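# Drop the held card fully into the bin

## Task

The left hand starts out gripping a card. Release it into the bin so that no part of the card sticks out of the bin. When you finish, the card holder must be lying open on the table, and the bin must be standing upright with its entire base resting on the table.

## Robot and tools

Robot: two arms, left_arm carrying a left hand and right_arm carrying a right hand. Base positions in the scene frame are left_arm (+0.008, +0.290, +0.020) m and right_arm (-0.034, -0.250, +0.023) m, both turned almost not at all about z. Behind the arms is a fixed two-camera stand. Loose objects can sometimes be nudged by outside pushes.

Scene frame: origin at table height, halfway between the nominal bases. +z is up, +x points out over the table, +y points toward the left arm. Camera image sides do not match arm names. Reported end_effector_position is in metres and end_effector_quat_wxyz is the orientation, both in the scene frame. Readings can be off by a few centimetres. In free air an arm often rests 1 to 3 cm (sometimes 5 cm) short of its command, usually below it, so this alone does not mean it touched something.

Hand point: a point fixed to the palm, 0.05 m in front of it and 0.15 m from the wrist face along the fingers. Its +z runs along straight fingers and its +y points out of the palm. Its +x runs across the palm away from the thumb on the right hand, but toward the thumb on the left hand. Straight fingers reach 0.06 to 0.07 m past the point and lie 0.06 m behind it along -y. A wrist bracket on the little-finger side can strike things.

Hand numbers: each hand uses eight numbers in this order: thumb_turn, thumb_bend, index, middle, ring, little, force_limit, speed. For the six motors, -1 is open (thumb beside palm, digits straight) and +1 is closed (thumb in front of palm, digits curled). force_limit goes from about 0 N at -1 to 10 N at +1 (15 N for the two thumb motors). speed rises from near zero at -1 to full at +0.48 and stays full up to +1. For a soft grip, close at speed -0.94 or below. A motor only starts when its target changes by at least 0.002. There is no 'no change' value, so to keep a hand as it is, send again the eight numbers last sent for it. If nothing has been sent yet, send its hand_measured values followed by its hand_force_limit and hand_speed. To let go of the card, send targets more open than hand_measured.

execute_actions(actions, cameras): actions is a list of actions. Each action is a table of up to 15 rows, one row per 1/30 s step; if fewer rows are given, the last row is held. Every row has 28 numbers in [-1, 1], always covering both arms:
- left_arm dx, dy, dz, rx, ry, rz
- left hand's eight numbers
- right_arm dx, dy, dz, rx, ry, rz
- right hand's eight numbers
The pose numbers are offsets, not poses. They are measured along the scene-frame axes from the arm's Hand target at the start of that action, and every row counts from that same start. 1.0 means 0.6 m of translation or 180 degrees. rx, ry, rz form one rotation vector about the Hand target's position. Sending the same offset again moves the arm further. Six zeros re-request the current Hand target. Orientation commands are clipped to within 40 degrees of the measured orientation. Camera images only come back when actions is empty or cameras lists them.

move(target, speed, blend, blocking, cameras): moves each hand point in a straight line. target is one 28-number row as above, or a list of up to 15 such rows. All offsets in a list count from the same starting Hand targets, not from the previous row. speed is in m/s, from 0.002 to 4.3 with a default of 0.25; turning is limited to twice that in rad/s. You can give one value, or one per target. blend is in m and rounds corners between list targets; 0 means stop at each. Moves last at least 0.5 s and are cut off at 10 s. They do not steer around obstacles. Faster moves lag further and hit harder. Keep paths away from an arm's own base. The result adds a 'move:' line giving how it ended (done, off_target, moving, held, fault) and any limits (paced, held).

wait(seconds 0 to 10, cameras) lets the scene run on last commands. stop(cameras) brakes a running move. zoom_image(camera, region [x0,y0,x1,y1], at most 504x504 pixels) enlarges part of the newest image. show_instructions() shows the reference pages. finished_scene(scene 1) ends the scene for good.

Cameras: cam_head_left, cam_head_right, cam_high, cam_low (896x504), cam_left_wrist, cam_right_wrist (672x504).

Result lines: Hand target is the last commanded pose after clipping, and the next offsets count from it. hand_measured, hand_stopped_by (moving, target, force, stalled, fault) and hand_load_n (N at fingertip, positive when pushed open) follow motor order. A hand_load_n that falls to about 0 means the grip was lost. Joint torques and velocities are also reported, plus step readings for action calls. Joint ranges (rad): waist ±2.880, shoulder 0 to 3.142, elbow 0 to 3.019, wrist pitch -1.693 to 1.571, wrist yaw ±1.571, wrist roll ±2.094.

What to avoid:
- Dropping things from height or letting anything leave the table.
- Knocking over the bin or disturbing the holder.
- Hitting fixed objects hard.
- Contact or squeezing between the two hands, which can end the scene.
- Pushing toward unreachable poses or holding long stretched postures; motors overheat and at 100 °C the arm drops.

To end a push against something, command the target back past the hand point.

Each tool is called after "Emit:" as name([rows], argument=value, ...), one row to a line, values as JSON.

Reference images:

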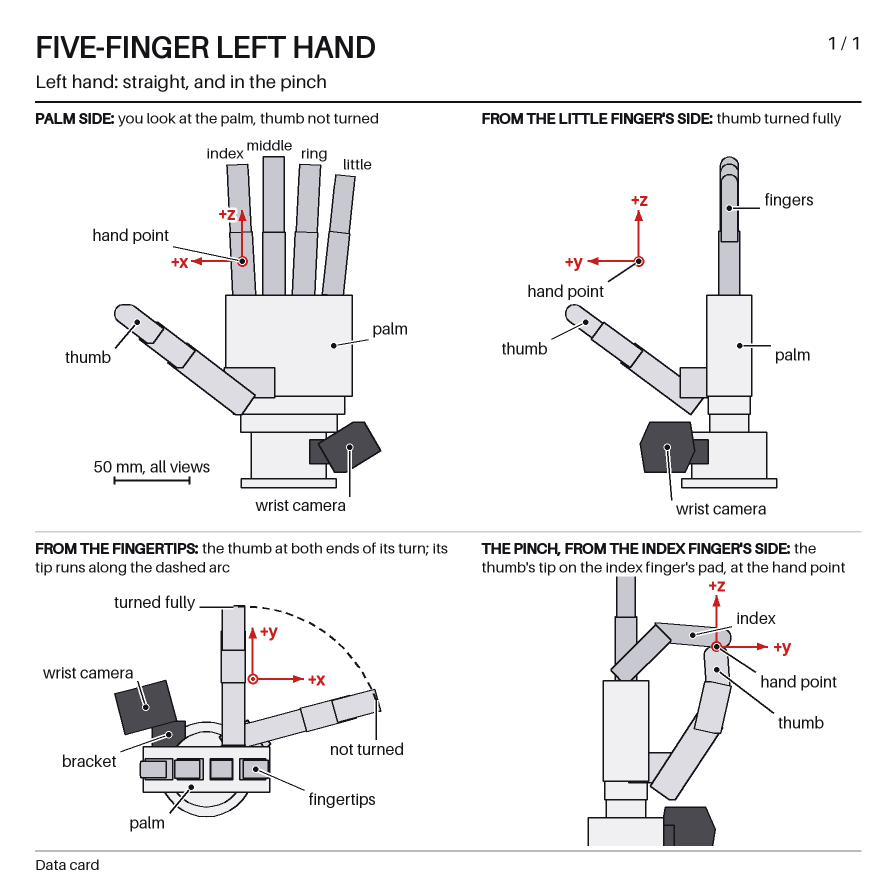

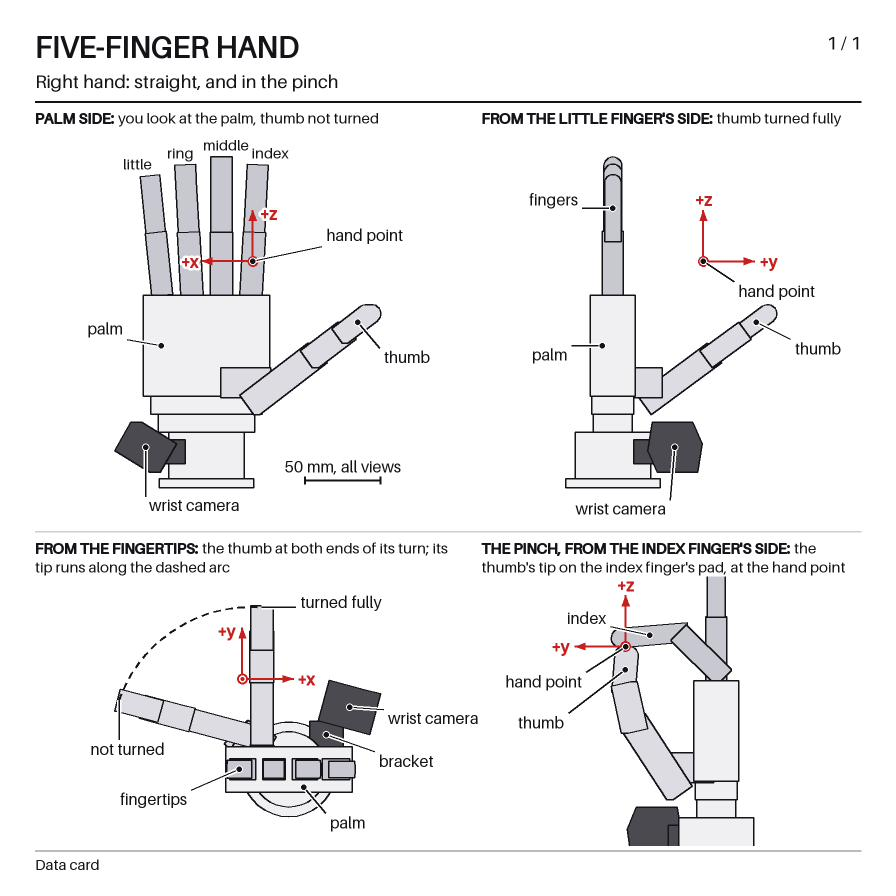

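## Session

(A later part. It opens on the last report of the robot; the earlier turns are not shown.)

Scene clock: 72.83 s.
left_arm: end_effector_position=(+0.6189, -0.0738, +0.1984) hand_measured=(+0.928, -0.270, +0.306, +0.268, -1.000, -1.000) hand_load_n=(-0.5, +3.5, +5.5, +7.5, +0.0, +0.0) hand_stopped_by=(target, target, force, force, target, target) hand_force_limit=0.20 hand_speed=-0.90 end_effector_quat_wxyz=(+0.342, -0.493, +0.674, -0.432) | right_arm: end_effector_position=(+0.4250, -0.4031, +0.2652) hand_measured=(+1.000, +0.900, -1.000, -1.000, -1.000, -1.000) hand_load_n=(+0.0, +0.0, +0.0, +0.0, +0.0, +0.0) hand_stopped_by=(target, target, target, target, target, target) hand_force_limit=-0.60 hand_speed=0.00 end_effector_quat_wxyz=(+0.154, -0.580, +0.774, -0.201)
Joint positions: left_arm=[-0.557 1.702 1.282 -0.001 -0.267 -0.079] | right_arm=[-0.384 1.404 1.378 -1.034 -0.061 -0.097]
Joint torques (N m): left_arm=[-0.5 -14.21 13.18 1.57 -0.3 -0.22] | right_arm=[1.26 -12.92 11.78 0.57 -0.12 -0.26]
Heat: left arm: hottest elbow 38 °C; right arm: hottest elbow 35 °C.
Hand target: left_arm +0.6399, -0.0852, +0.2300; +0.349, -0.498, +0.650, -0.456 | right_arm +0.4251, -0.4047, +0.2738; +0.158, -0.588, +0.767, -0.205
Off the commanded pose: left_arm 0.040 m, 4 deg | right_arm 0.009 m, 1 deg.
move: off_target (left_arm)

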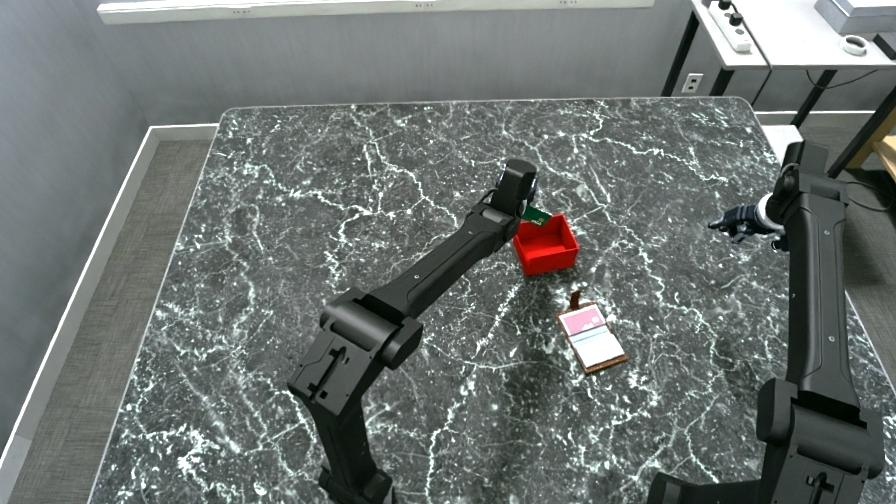

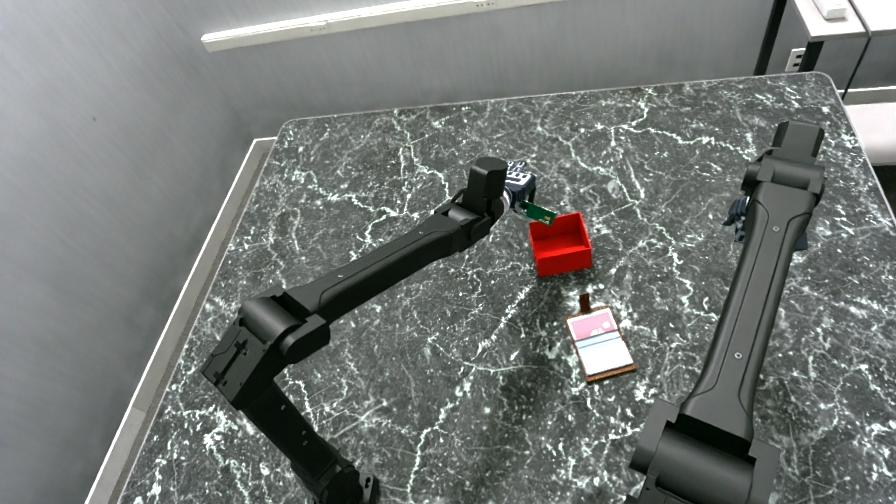

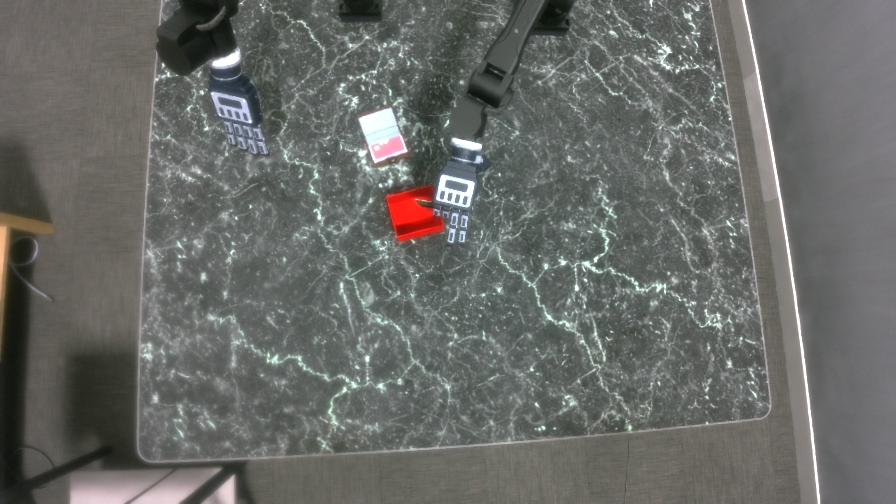

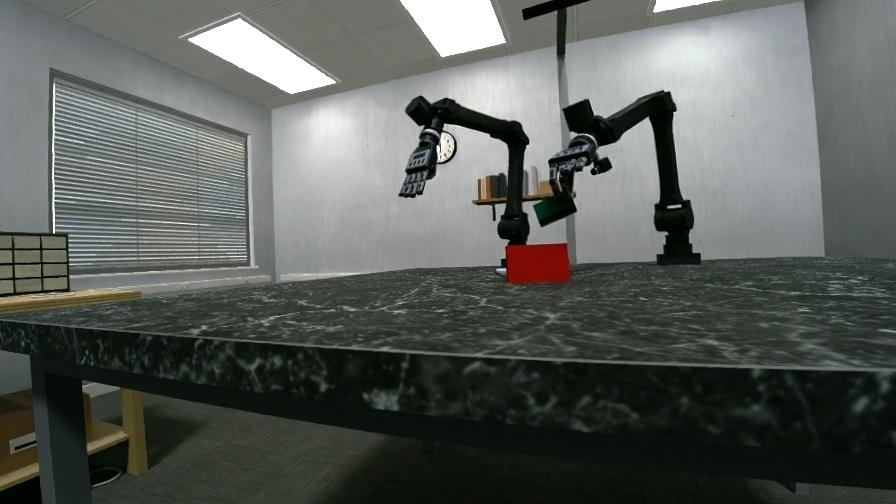

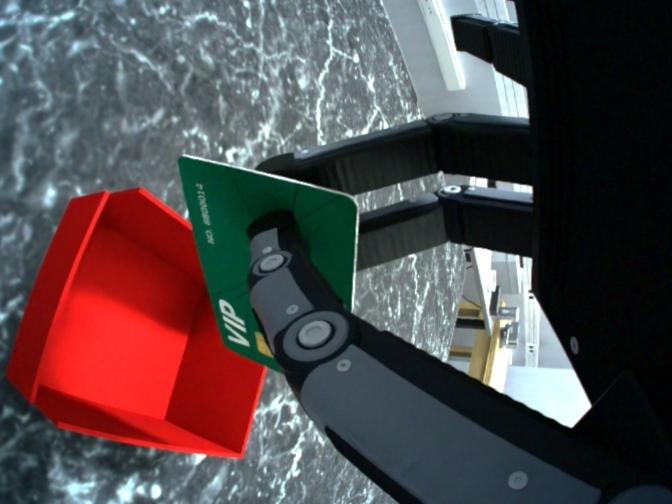

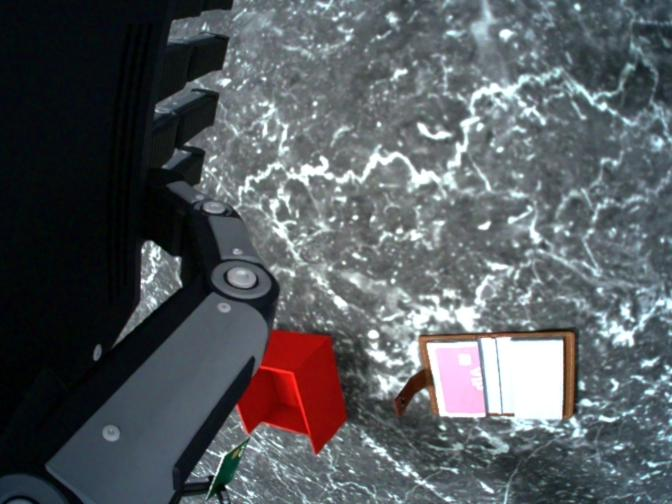

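Emit:
move(target=[0.017,-0.08,-0.07,0,0,0,0.928,-0.268,0.306,0.268,-1,-1,0.2,-0.9,0,0,0,0,0,0,1,0.9,-1,-1,-1,-1,-0.6,0], speed=0.12, cameras=["cam_low","cam_high","cam_left_wrist","cam_head_right","cam_head_left"])

Emit:
zoom_image(camera="cam_high", region=[350, 130, 490, 260])

Emit:
zoom_image(camera="cam_low", region=[460, 160, 620, 300])

Emit:
zoom_image(camera="cam_head_right", region=[500, 180, 640, 300])

Scene clock: 75.47 s.
left_arm: end_effector_position=(+0.6242, -0.1156, +0.1482) hand_measured=(+0.928, -0.270, +0.306, +0.268, -1.000, -1.000) hand_load_n=(-0.5, +3.5, +5.5, +7.5, -0.5, +0.0) hand_stopped_by=(target, target, force, force, target, target) hand_force_limit=0.20 hand_speed=-0.90 end_effector_quat_wxyz=(+0.338, -0.495, +0.684, -0.416) | right_arm: end_effector_position=(+0.4250, -0.4031, +0.2652) hand_measured=(+1.000, +0.900, -1.000, -1.000, -1.000, -1.000) hand_load_n=(+0.0, +0.0, +0.0, +0.0, +0.0, +0.0) hand_stopped_by=(target, target, target, target, target, target) hand_force_limit=-0.60 hand_speed=0.00 end_effector_quat_wxyz=(+0.154, -0.580, +0.774, -0.201)
Joint positions: left_arm=[-0.614 1.83 1.341 0.025 -0.321 -0.101] | right_arm=[-0.384 1.404 1.378 -1.034 -0.061 -0.097]
Joint torques (N m): left_arm=[-0.62 -15.74 12.72 2.85 -0.33 -0.21] | right_arm=[0.97 -12.69 11.75 0.49 -0.12 -0.26]
Motor temperatures (°C): left_arm=[29 29 39 28 28 28] | right_arm=[30 25 35 27 23 26]
Heat: left arm: hottest elbow 39 °C; right arm: hottest elbow 35 °C.
Hand target: left_arm +0.6501, -0.1332, +0.1880; +0.349, -0.498, +0.650, -0.456 | right_arm +0.4251, -0.4047, +0.2738; +0.158, -0.588, +0.767, -0.205
Off the commanded pose: left_arm 0.051 m, 6 deg | right_arm 0.009 m, 1 deg.
move: off_target (left_arm)
Images, in order (width x height): cam_head_left 896x504, cam_head_right 896x504, cam_high 896x504, cam_low 896x504, cam_left_wrist 672x504.

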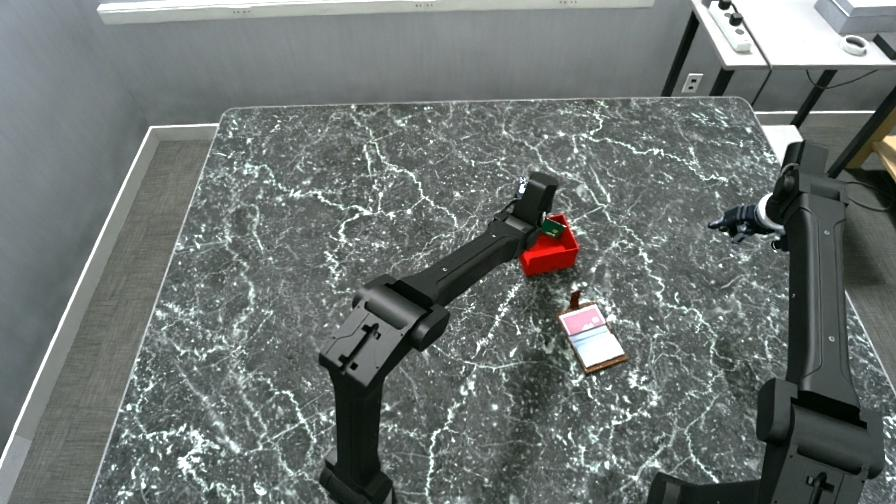

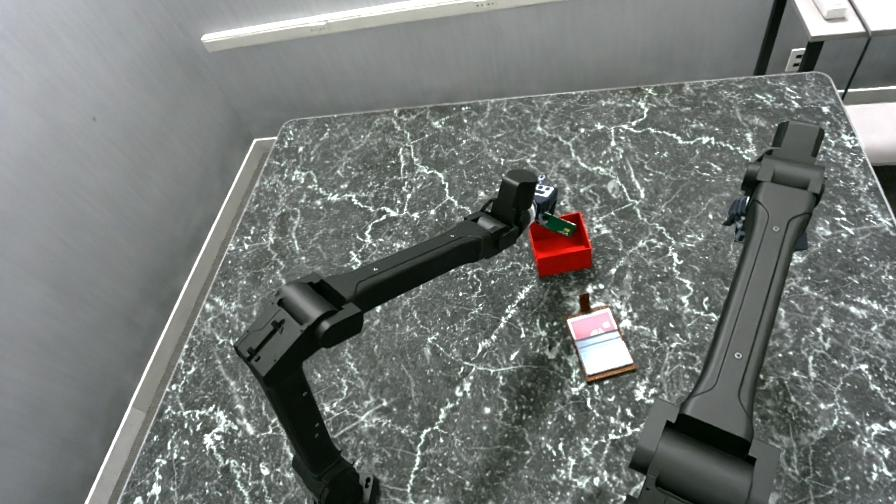

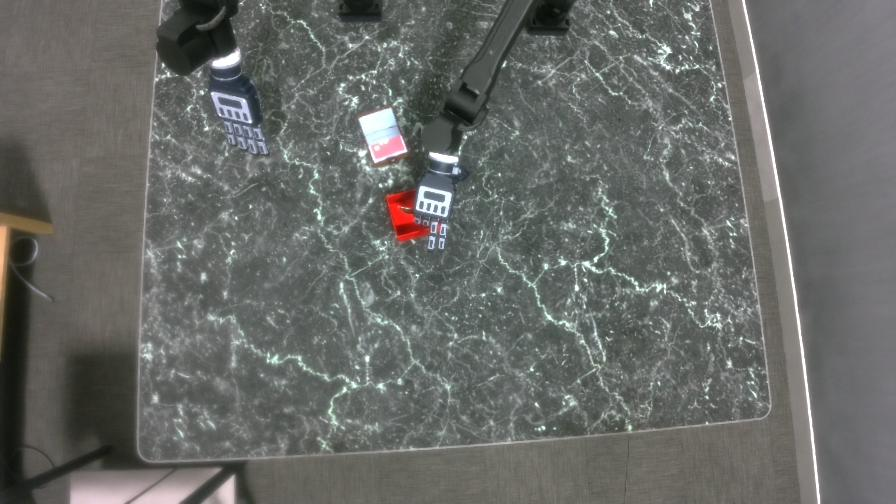

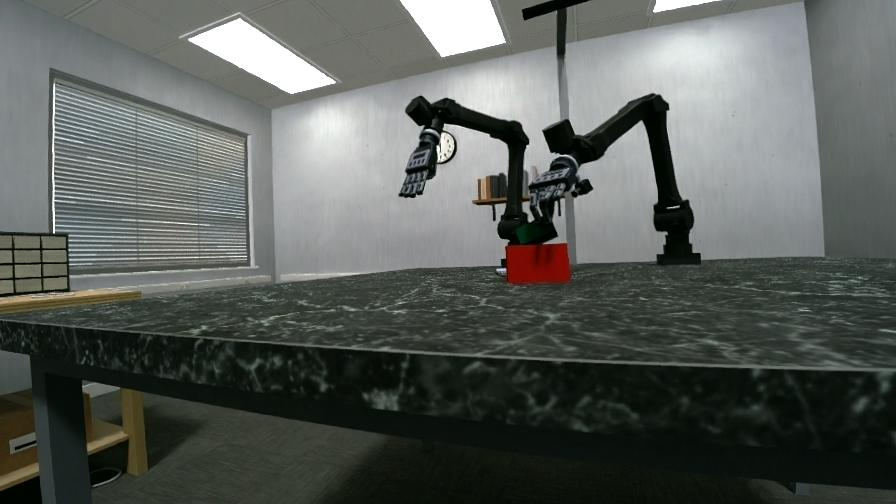

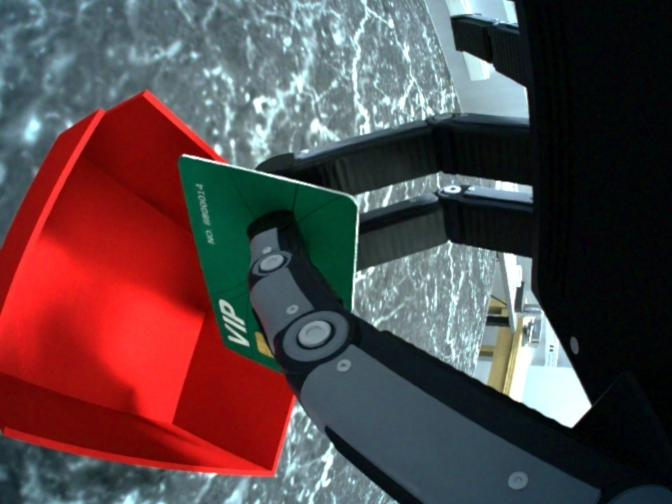

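Scaled by 3.600 from the camera's 896x504 image, which has a finer 1280x720 frame.

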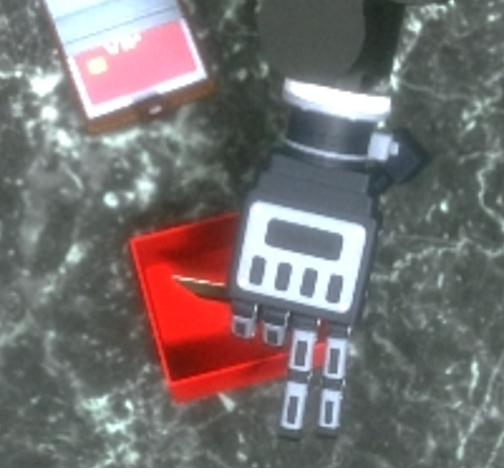

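Scaled by 3.150 from the camera's 896x504 image, which has a finer 1280x720 frame.

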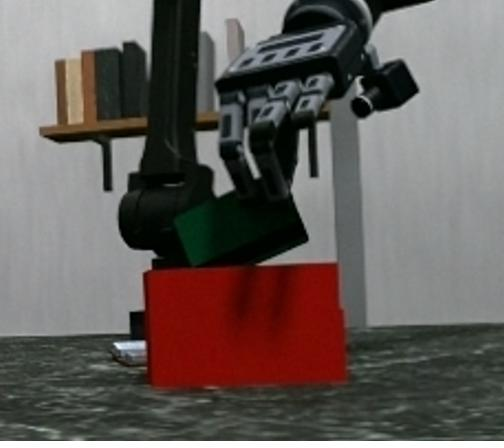

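Scaled by 3.600 from the camera's 896x504 image, which has a finer 1280x720 frame.

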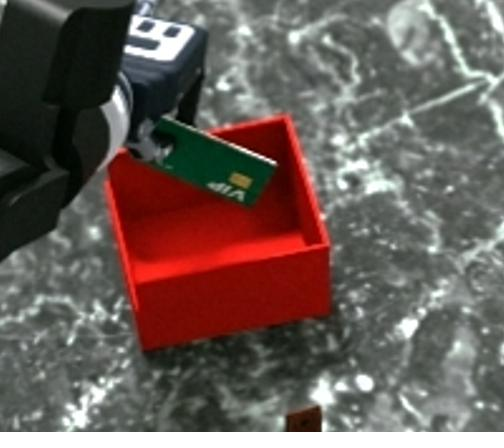

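Emit:
move(target=[0,0,-0.033,0,0,0,0.928,-0.268,0.306,0.268,-1,-1,0.2,-0.9,0,0,0,0,0,0,1,0.9,-1,-1,-1,-1,-0.6,0], speed=0.08, cameras=["cam_high","cam_low","cam_head_right","cam_left_wrist"])

Scene clock: 78.03 s.
left_arm: end_effector_position=(+0.6303, -0.1196, +0.1384) hand_measured=(+0.928, -0.270, +0.306, +0.268, -1.000, -1.000) hand_load_n=(-0.5, +3.5, +5.5, +7.5, +0.0, -0.5) hand_stopped_by=(target, target, force, force, target, target) hand_force_limit=0.20 hand_speed=-0.90 end_effector_quat_wxyz=(+0.341, -0.494, +0.679, -0.423) | right_arm: end_effector_position=(+0.4250, -0.4031, +0.2652) hand_measured=(+1.000, +0.900, -1.000, -1.000, -1.000, -1.000) hand_load_n=(+0.0, +0.0, +0.0, +0.0, +0.0, -0.5) hand_stopped_by=(target, target, target, target, target, target) hand_force_limit=-0.60 hand_speed=0.00 end_effector_quat_wxyz=(+0.154, -0.580, +0.774, -0.201)
Joint positions: left_arm=[-0.614 1.857 1.341 0.07 -0.322 -0.101] | right_arm=[-0.384 1.404 1.378 -1.034 -0.061 -0.097]
Joint torques (N m): left_arm=[-0.56 -16.09 11.21 2.89 -0.32 -0.21] | right_arm=[1.32 -12.51 11.78 0.47 -0.14 -0.24]
Heat: left arm: hottest elbow 39 °C; right arm: hottest elbow 35 °C.
Hand target: left_arm +0.6501, -0.1332, +0.1680; +0.349, -0.498, +0.650, -0.455 | right_arm +0.4251, -0.4047, +0.2738; +0.158, -0.588, +0.767, -0.205
Off the commanded pose: left_arm 0.038 m, 5 deg | right_arm 0.009 m, 1 deg.
move: off_target (left_arm)
Images, in order (width x height): cam_head_right 896x504, cam_high 896x504, cam_low 896x504, cam_left_wrist 672x504.

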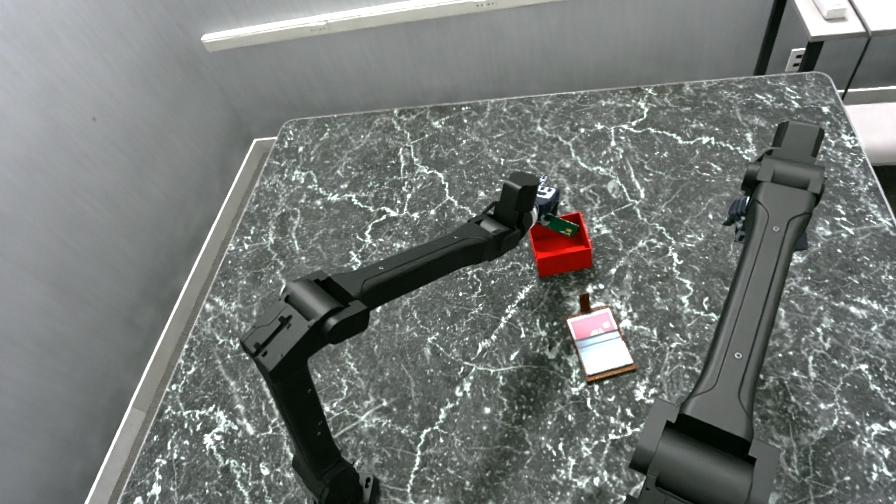

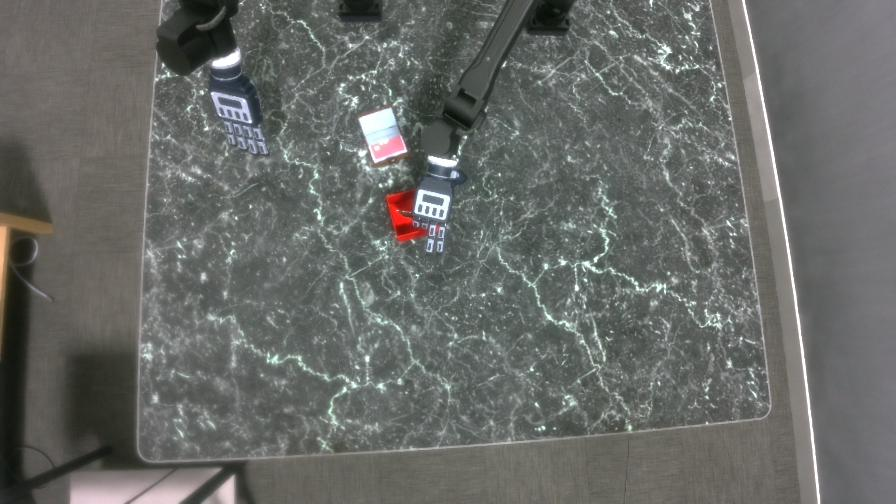

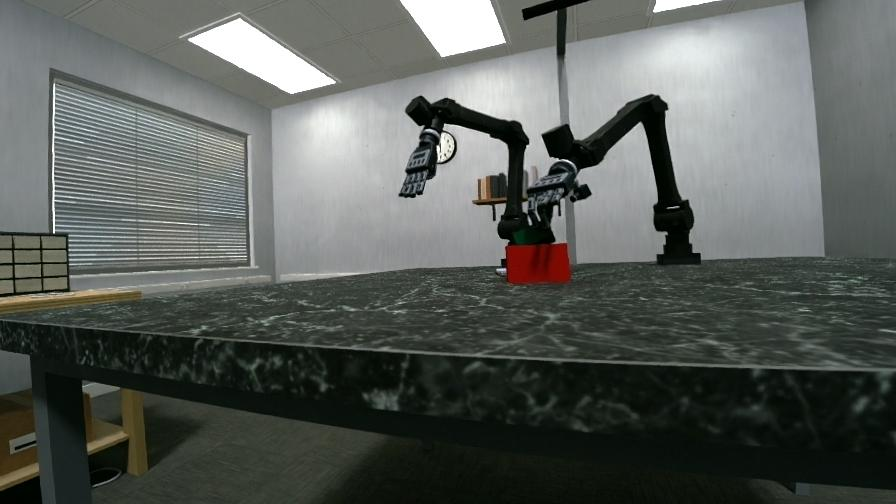

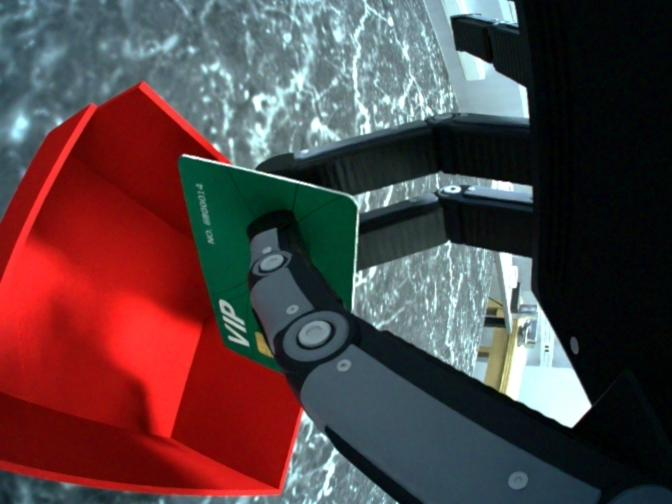

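Emit:
zoom_image(camera="cam_high", region=[370, 160, 480, 270])

Emit:
zoom_image(camera="cam_low", region=[470, 160, 610, 300])

Emit:
zoom_image(camera="cam_head_right", region=[490, 150, 640, 300])

Scaled by 4.582 from the camera's 896x504 image, which has a finer 1280x720 frame.

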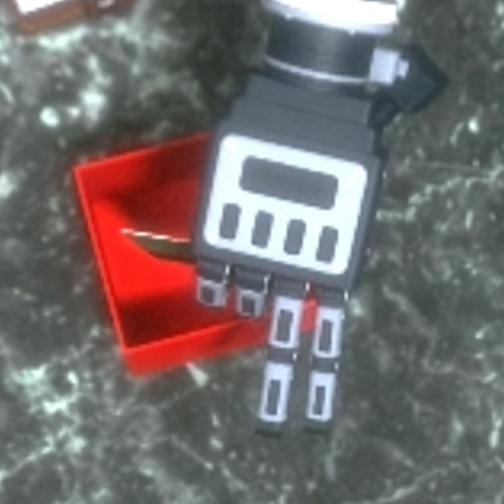

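Scaled by 3.600 from the camera's 896x504 image, which has a finer 1280x720 frame.

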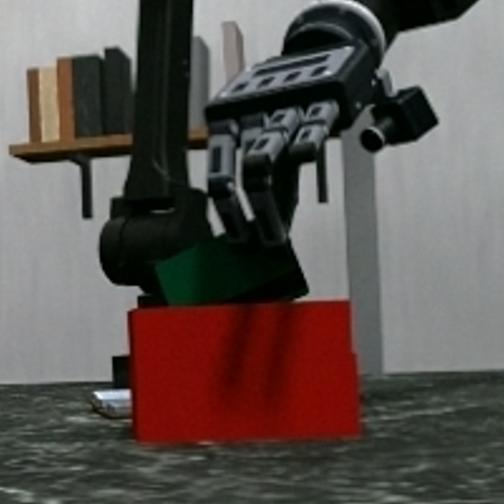

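Scaled by 3.360 from the camera's 896x504 image, which has a finer 1280x720 frame.

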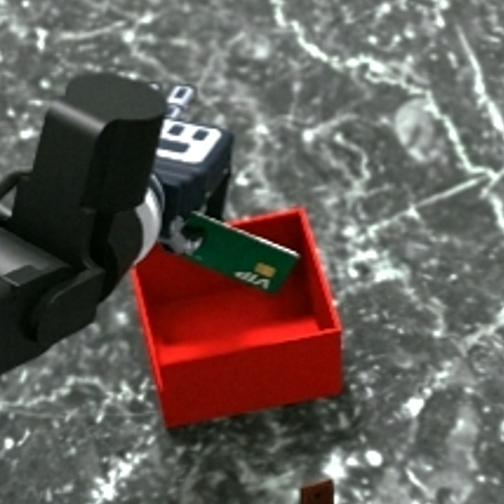

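Emit:
move(target=[-0.012,0,-0.055,0,0,0,0.928,-0.268,0.306,0.268,-1,-1,0.2,-0.9,0,0,0,0,0,0,1,0.9,-1,-1,-1,-1,-0.6,0], speed=0.08, cameras=["cam_high","cam_low","cam_head_right","cam_left_wrist"])

Emit:
zoom_image(camera="cam_high", region=[370, 160, 480, 270])

Emit:
zoom_image(camera="cam_low", region=[470, 160, 610, 300])

Emit:
zoom_image(camera="cam_head_right", region=[490, 150, 640, 300])

Scene clock: 81.60 s.
left_arm: end_effector_position=(+0.6409, -0.1262, +0.1315) hand_measured=(+0.928, -0.270, +0.306, +0.268, -1.000, -1.000) hand_load_n=(+0.0, +3.5, +5.5, +7.5, +0.0, +0.0) hand_stopped_by=(target, target, force, force, target, target) hand_force_limit=0.20 hand_speed=-0.90 end_effector_quat_wxyz=(+0.349, -0.492, +0.665, -0.440) | right_arm: end_effector_position=(+0.4250, -0.4031, +0.2652) hand_measured=(+1.000, +0.900, -1.000, -1.000, -1.000, -1.000) hand_load_n=(+0.0, +0.0, +0.0, +0.0, +0.0, +0.0) hand_stopped_by=(target, target, target, target, target, target) hand_force_limit=-0.60 hand_speed=0.00 end_effector_quat_wxyz=(+0.154, -0.580, +0.774, -0.201)
Joint positions: left_arm=[-0.614 1.891 1.341 0.15 -0.328 -0.104] | right_arm=[-0.384 1.404 1.378 -1.034 -0.061 -0.097]
Joint torques (N m): left_arm=[-0.97 -16.15 7.53 2.96 -0.32 -0.21] | right_arm=[1.26 -12.75 11.75 0.51 -0.11 -0.23]
Heat: left arm: hottest elbow 38 °C; right arm: hottest elbow 36 °C.
Hand target: left_arm +0.6428, -0.1332, +0.1351; +0.349, -0.498, +0.650, -0.456 | right_arm +0.4251, -0.4047, +0.2738; +0.158, -0.588, +0.767, -0.205
Off the commanded pose: left_arm 0.008 m, 3 deg | right_arm 0.009 m, 1 deg.
move: off_target (left_arm)
Images, in order (width x height): cam_head_right 896x504, cam_high 896x504, cam_low 896x504, cam_left_wrist 672x504.

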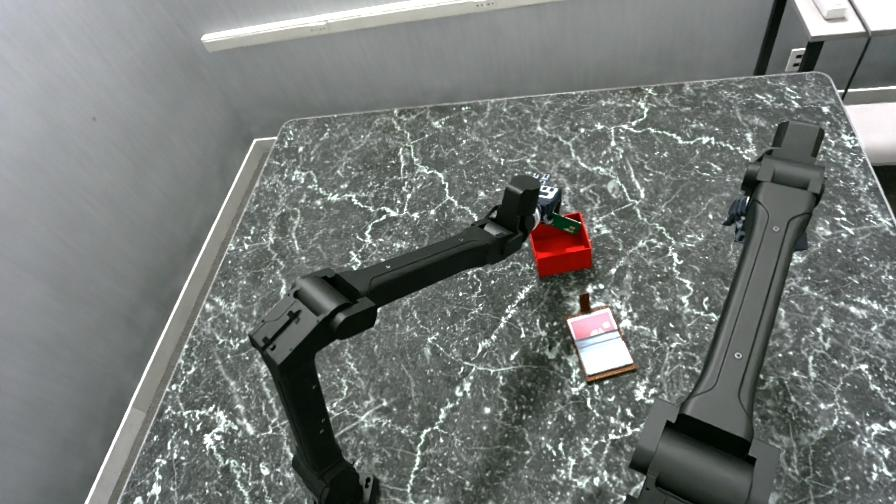

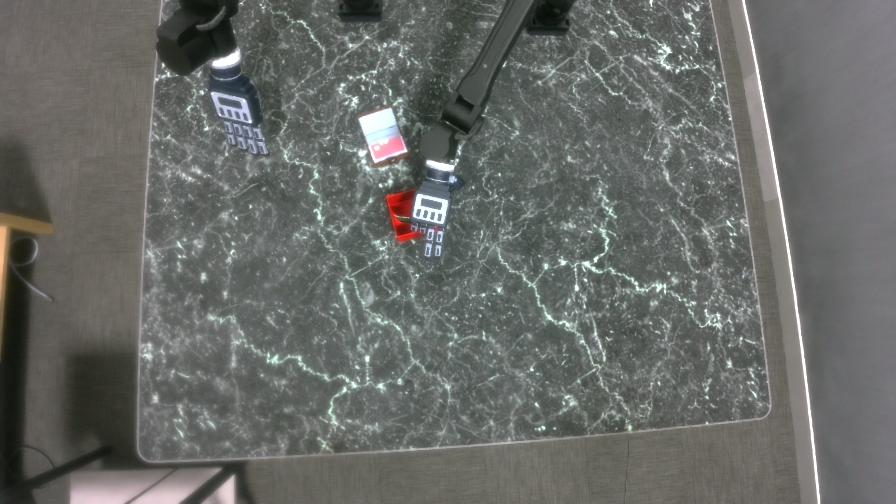

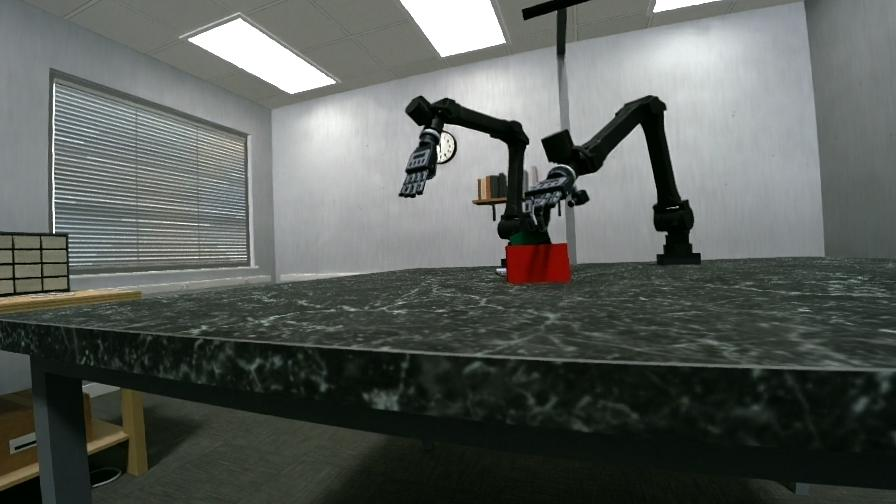

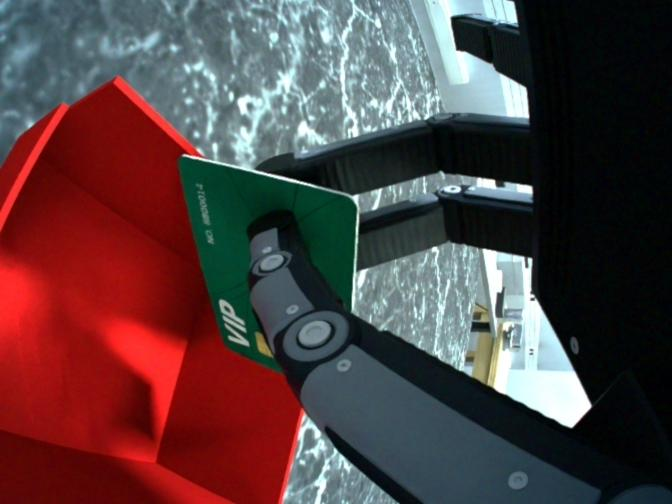

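Scaled by 4.582 from the camera's 896x504 image, which has a finer 1280x720 frame.

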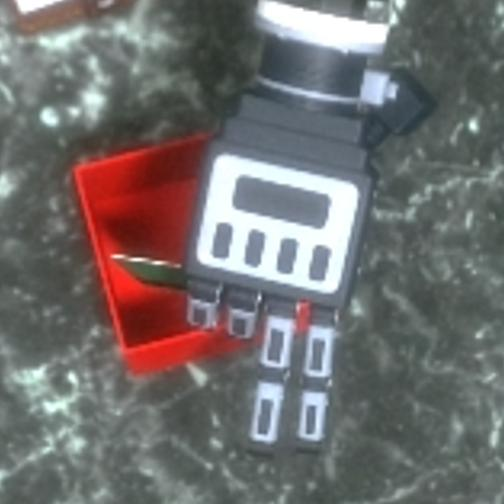

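Scaled by 3.600 from the camera's 896x504 image, which has a finer 1280x720 frame.

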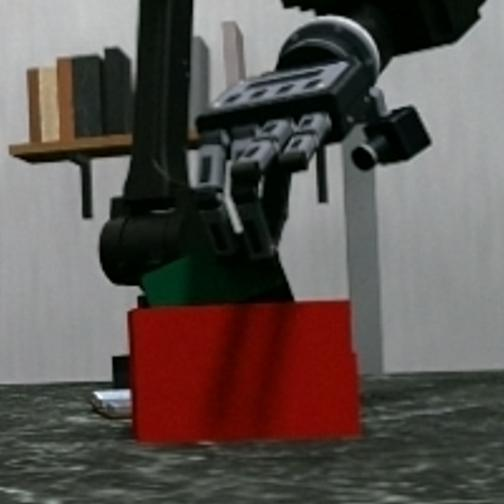

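Scaled by 3.360 from the camera's 896x504 image, which has a finer 1280x720 frame.

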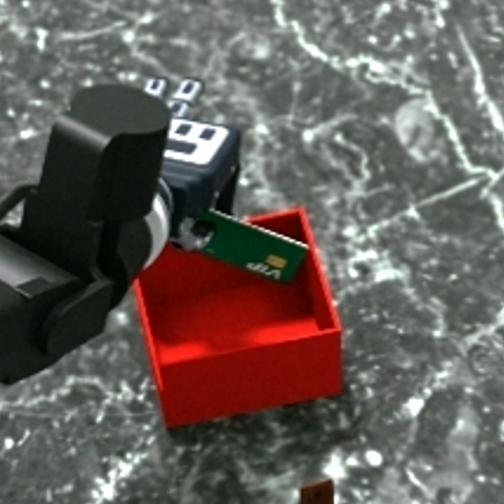

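Emit:
move(target=[-0.035,0.02,-0.05,0,0,0,0.928,-0.268,0.306,0.268,-1,-1,0.2,-0.9,0,0,0,0,0,0,1,0.9,-1,-1,-1,-1,-0.6,0], speed=0.08, cameras=["cam_high","cam_low","cam_head_right","cam_left_wrist"])

Emit:
zoom_image(camera="cam_high", region=[370, 160, 480, 270])

Emit:
zoom_image(camera="cam_low", region=[470, 160, 610, 300])

Emit:
zoom_image(camera="cam_head_right", region=[490, 150, 640, 300])

Scene clock: 83.73 s.
left_arm: end_effector_position=(+0.6199, -0.1140, +0.0965) hand_measured=(+0.928, -0.270, +0.306, +0.268, -1.000, -1.000) hand_load_n=(-0.5, +3.5, +6.0, +7.5, +0.0, +0.0) hand_stopped_by=(target, target, force, force, target, target) hand_force_limit=0.20 hand_speed=-0.90 end_effector_quat_wxyz=(+0.348, -0.493, +0.667, -0.437) | right_arm: end_effector_position=(+0.4250, -0.4031, +0.2652) hand_measured=(+1.000, +0.900, -1.000, -1.000, -1.000, -1.000) hand_load_n=(+0.0, +0.0, +0.0, +0.0, +0.0, +0.0) hand_stopped_by=(target, target, target, target, target, target) hand_force_limit=-0.60 hand_speed=0.00 end_effector_quat_wxyz=(+0.154, -0.580, +0.774, -0.201)
Joint positions: left_arm=[-0.619 1.891 1.235 0.248 -0.333 -0.105] | right_arm=[-0.384 1.404 1.378 -1.034 -0.061 -0.097]
Joint torques (N m): left_arm=[-1.14 -16.26 6.99 2.85 -0.32 -0.22] | right_arm=[0.97 -12.81 11.7 0.54 -0.13 -0.25]
Heat: left arm: hottest elbow 38 °C; right arm: hottest elbow 36 °C.
Hand target: left_arm +0.6219, -0.1211, +0.1052; +0.349, -0.498, +0.650, -0.456 | right_arm +0.4251, -0.4047, +0.2738; +0.158, -0.588, +0.767, -0.205
Off the commanded pose: left_arm 0.011 m, 3 deg | right_arm 0.009 m, 1 deg.
move: off_target (left_arm)
Images, in order (width x height): cam_head_right 896x504, cam_high 896x504, cam_low 896x504, cam_left_wrist 672x504.

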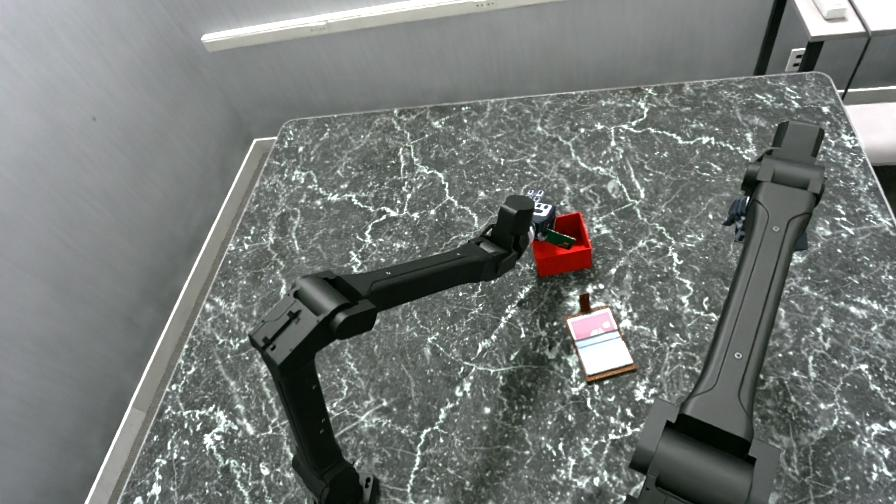

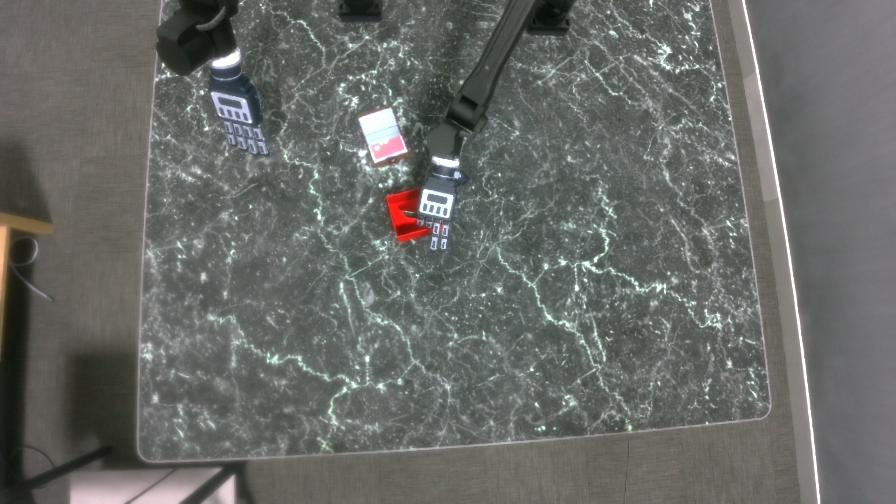

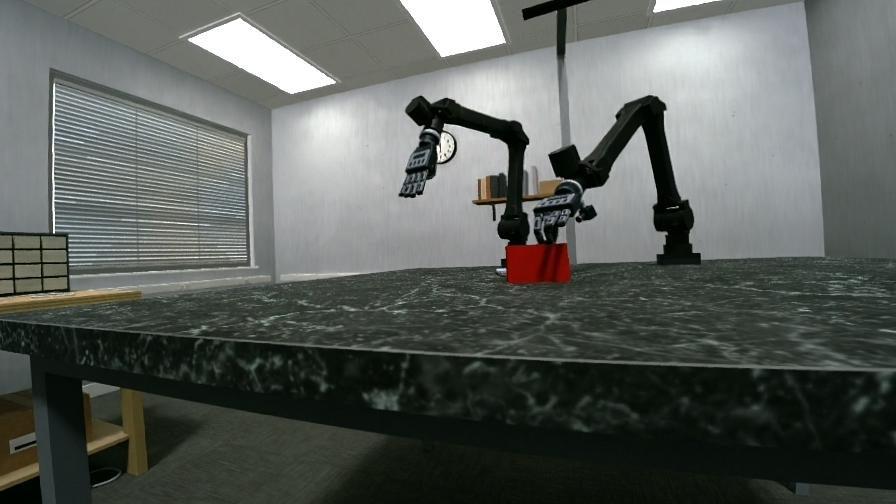

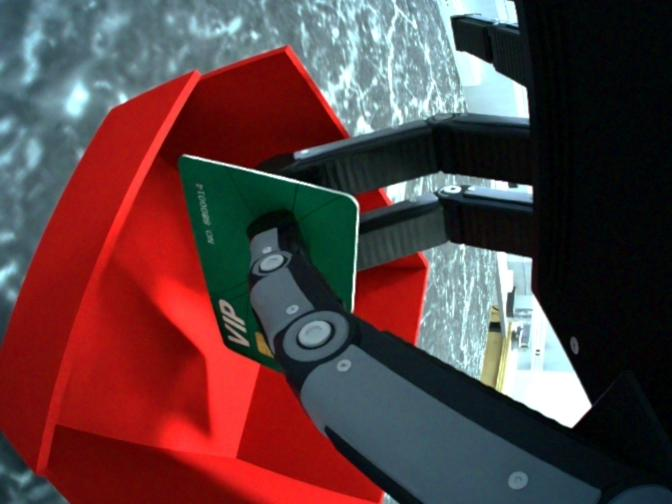

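Scaled by 4.582 from the camera's 896x504 image, which has a finer 1280x720 frame.

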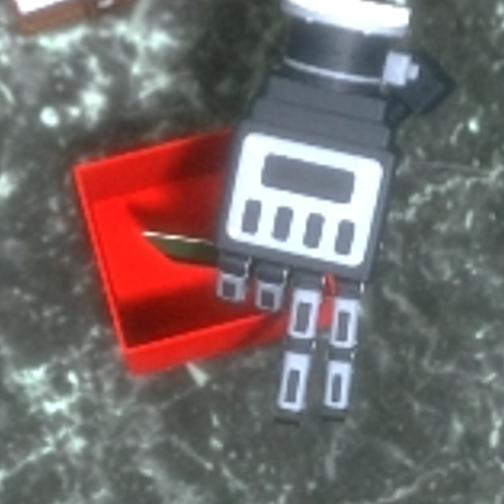

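Scaled by 3.600 from the camera's 896x504 image, which has a finer 1280x720 frame.

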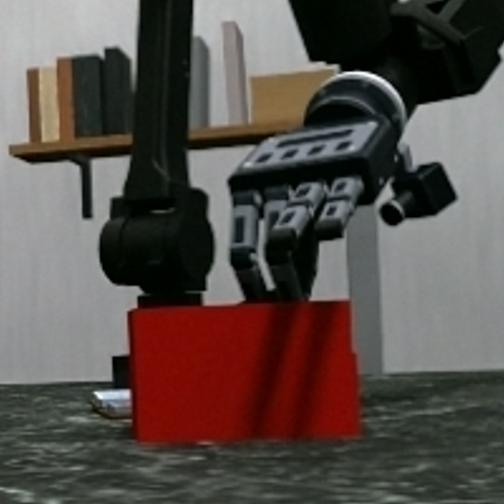

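Scaled by 3.360 from the camera's 896x504 image, which has a finer 1280x720 frame.

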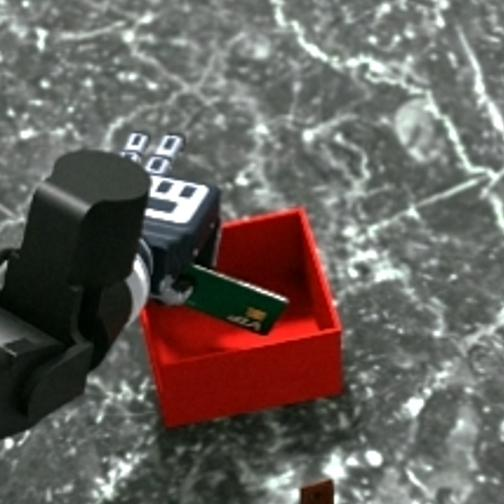

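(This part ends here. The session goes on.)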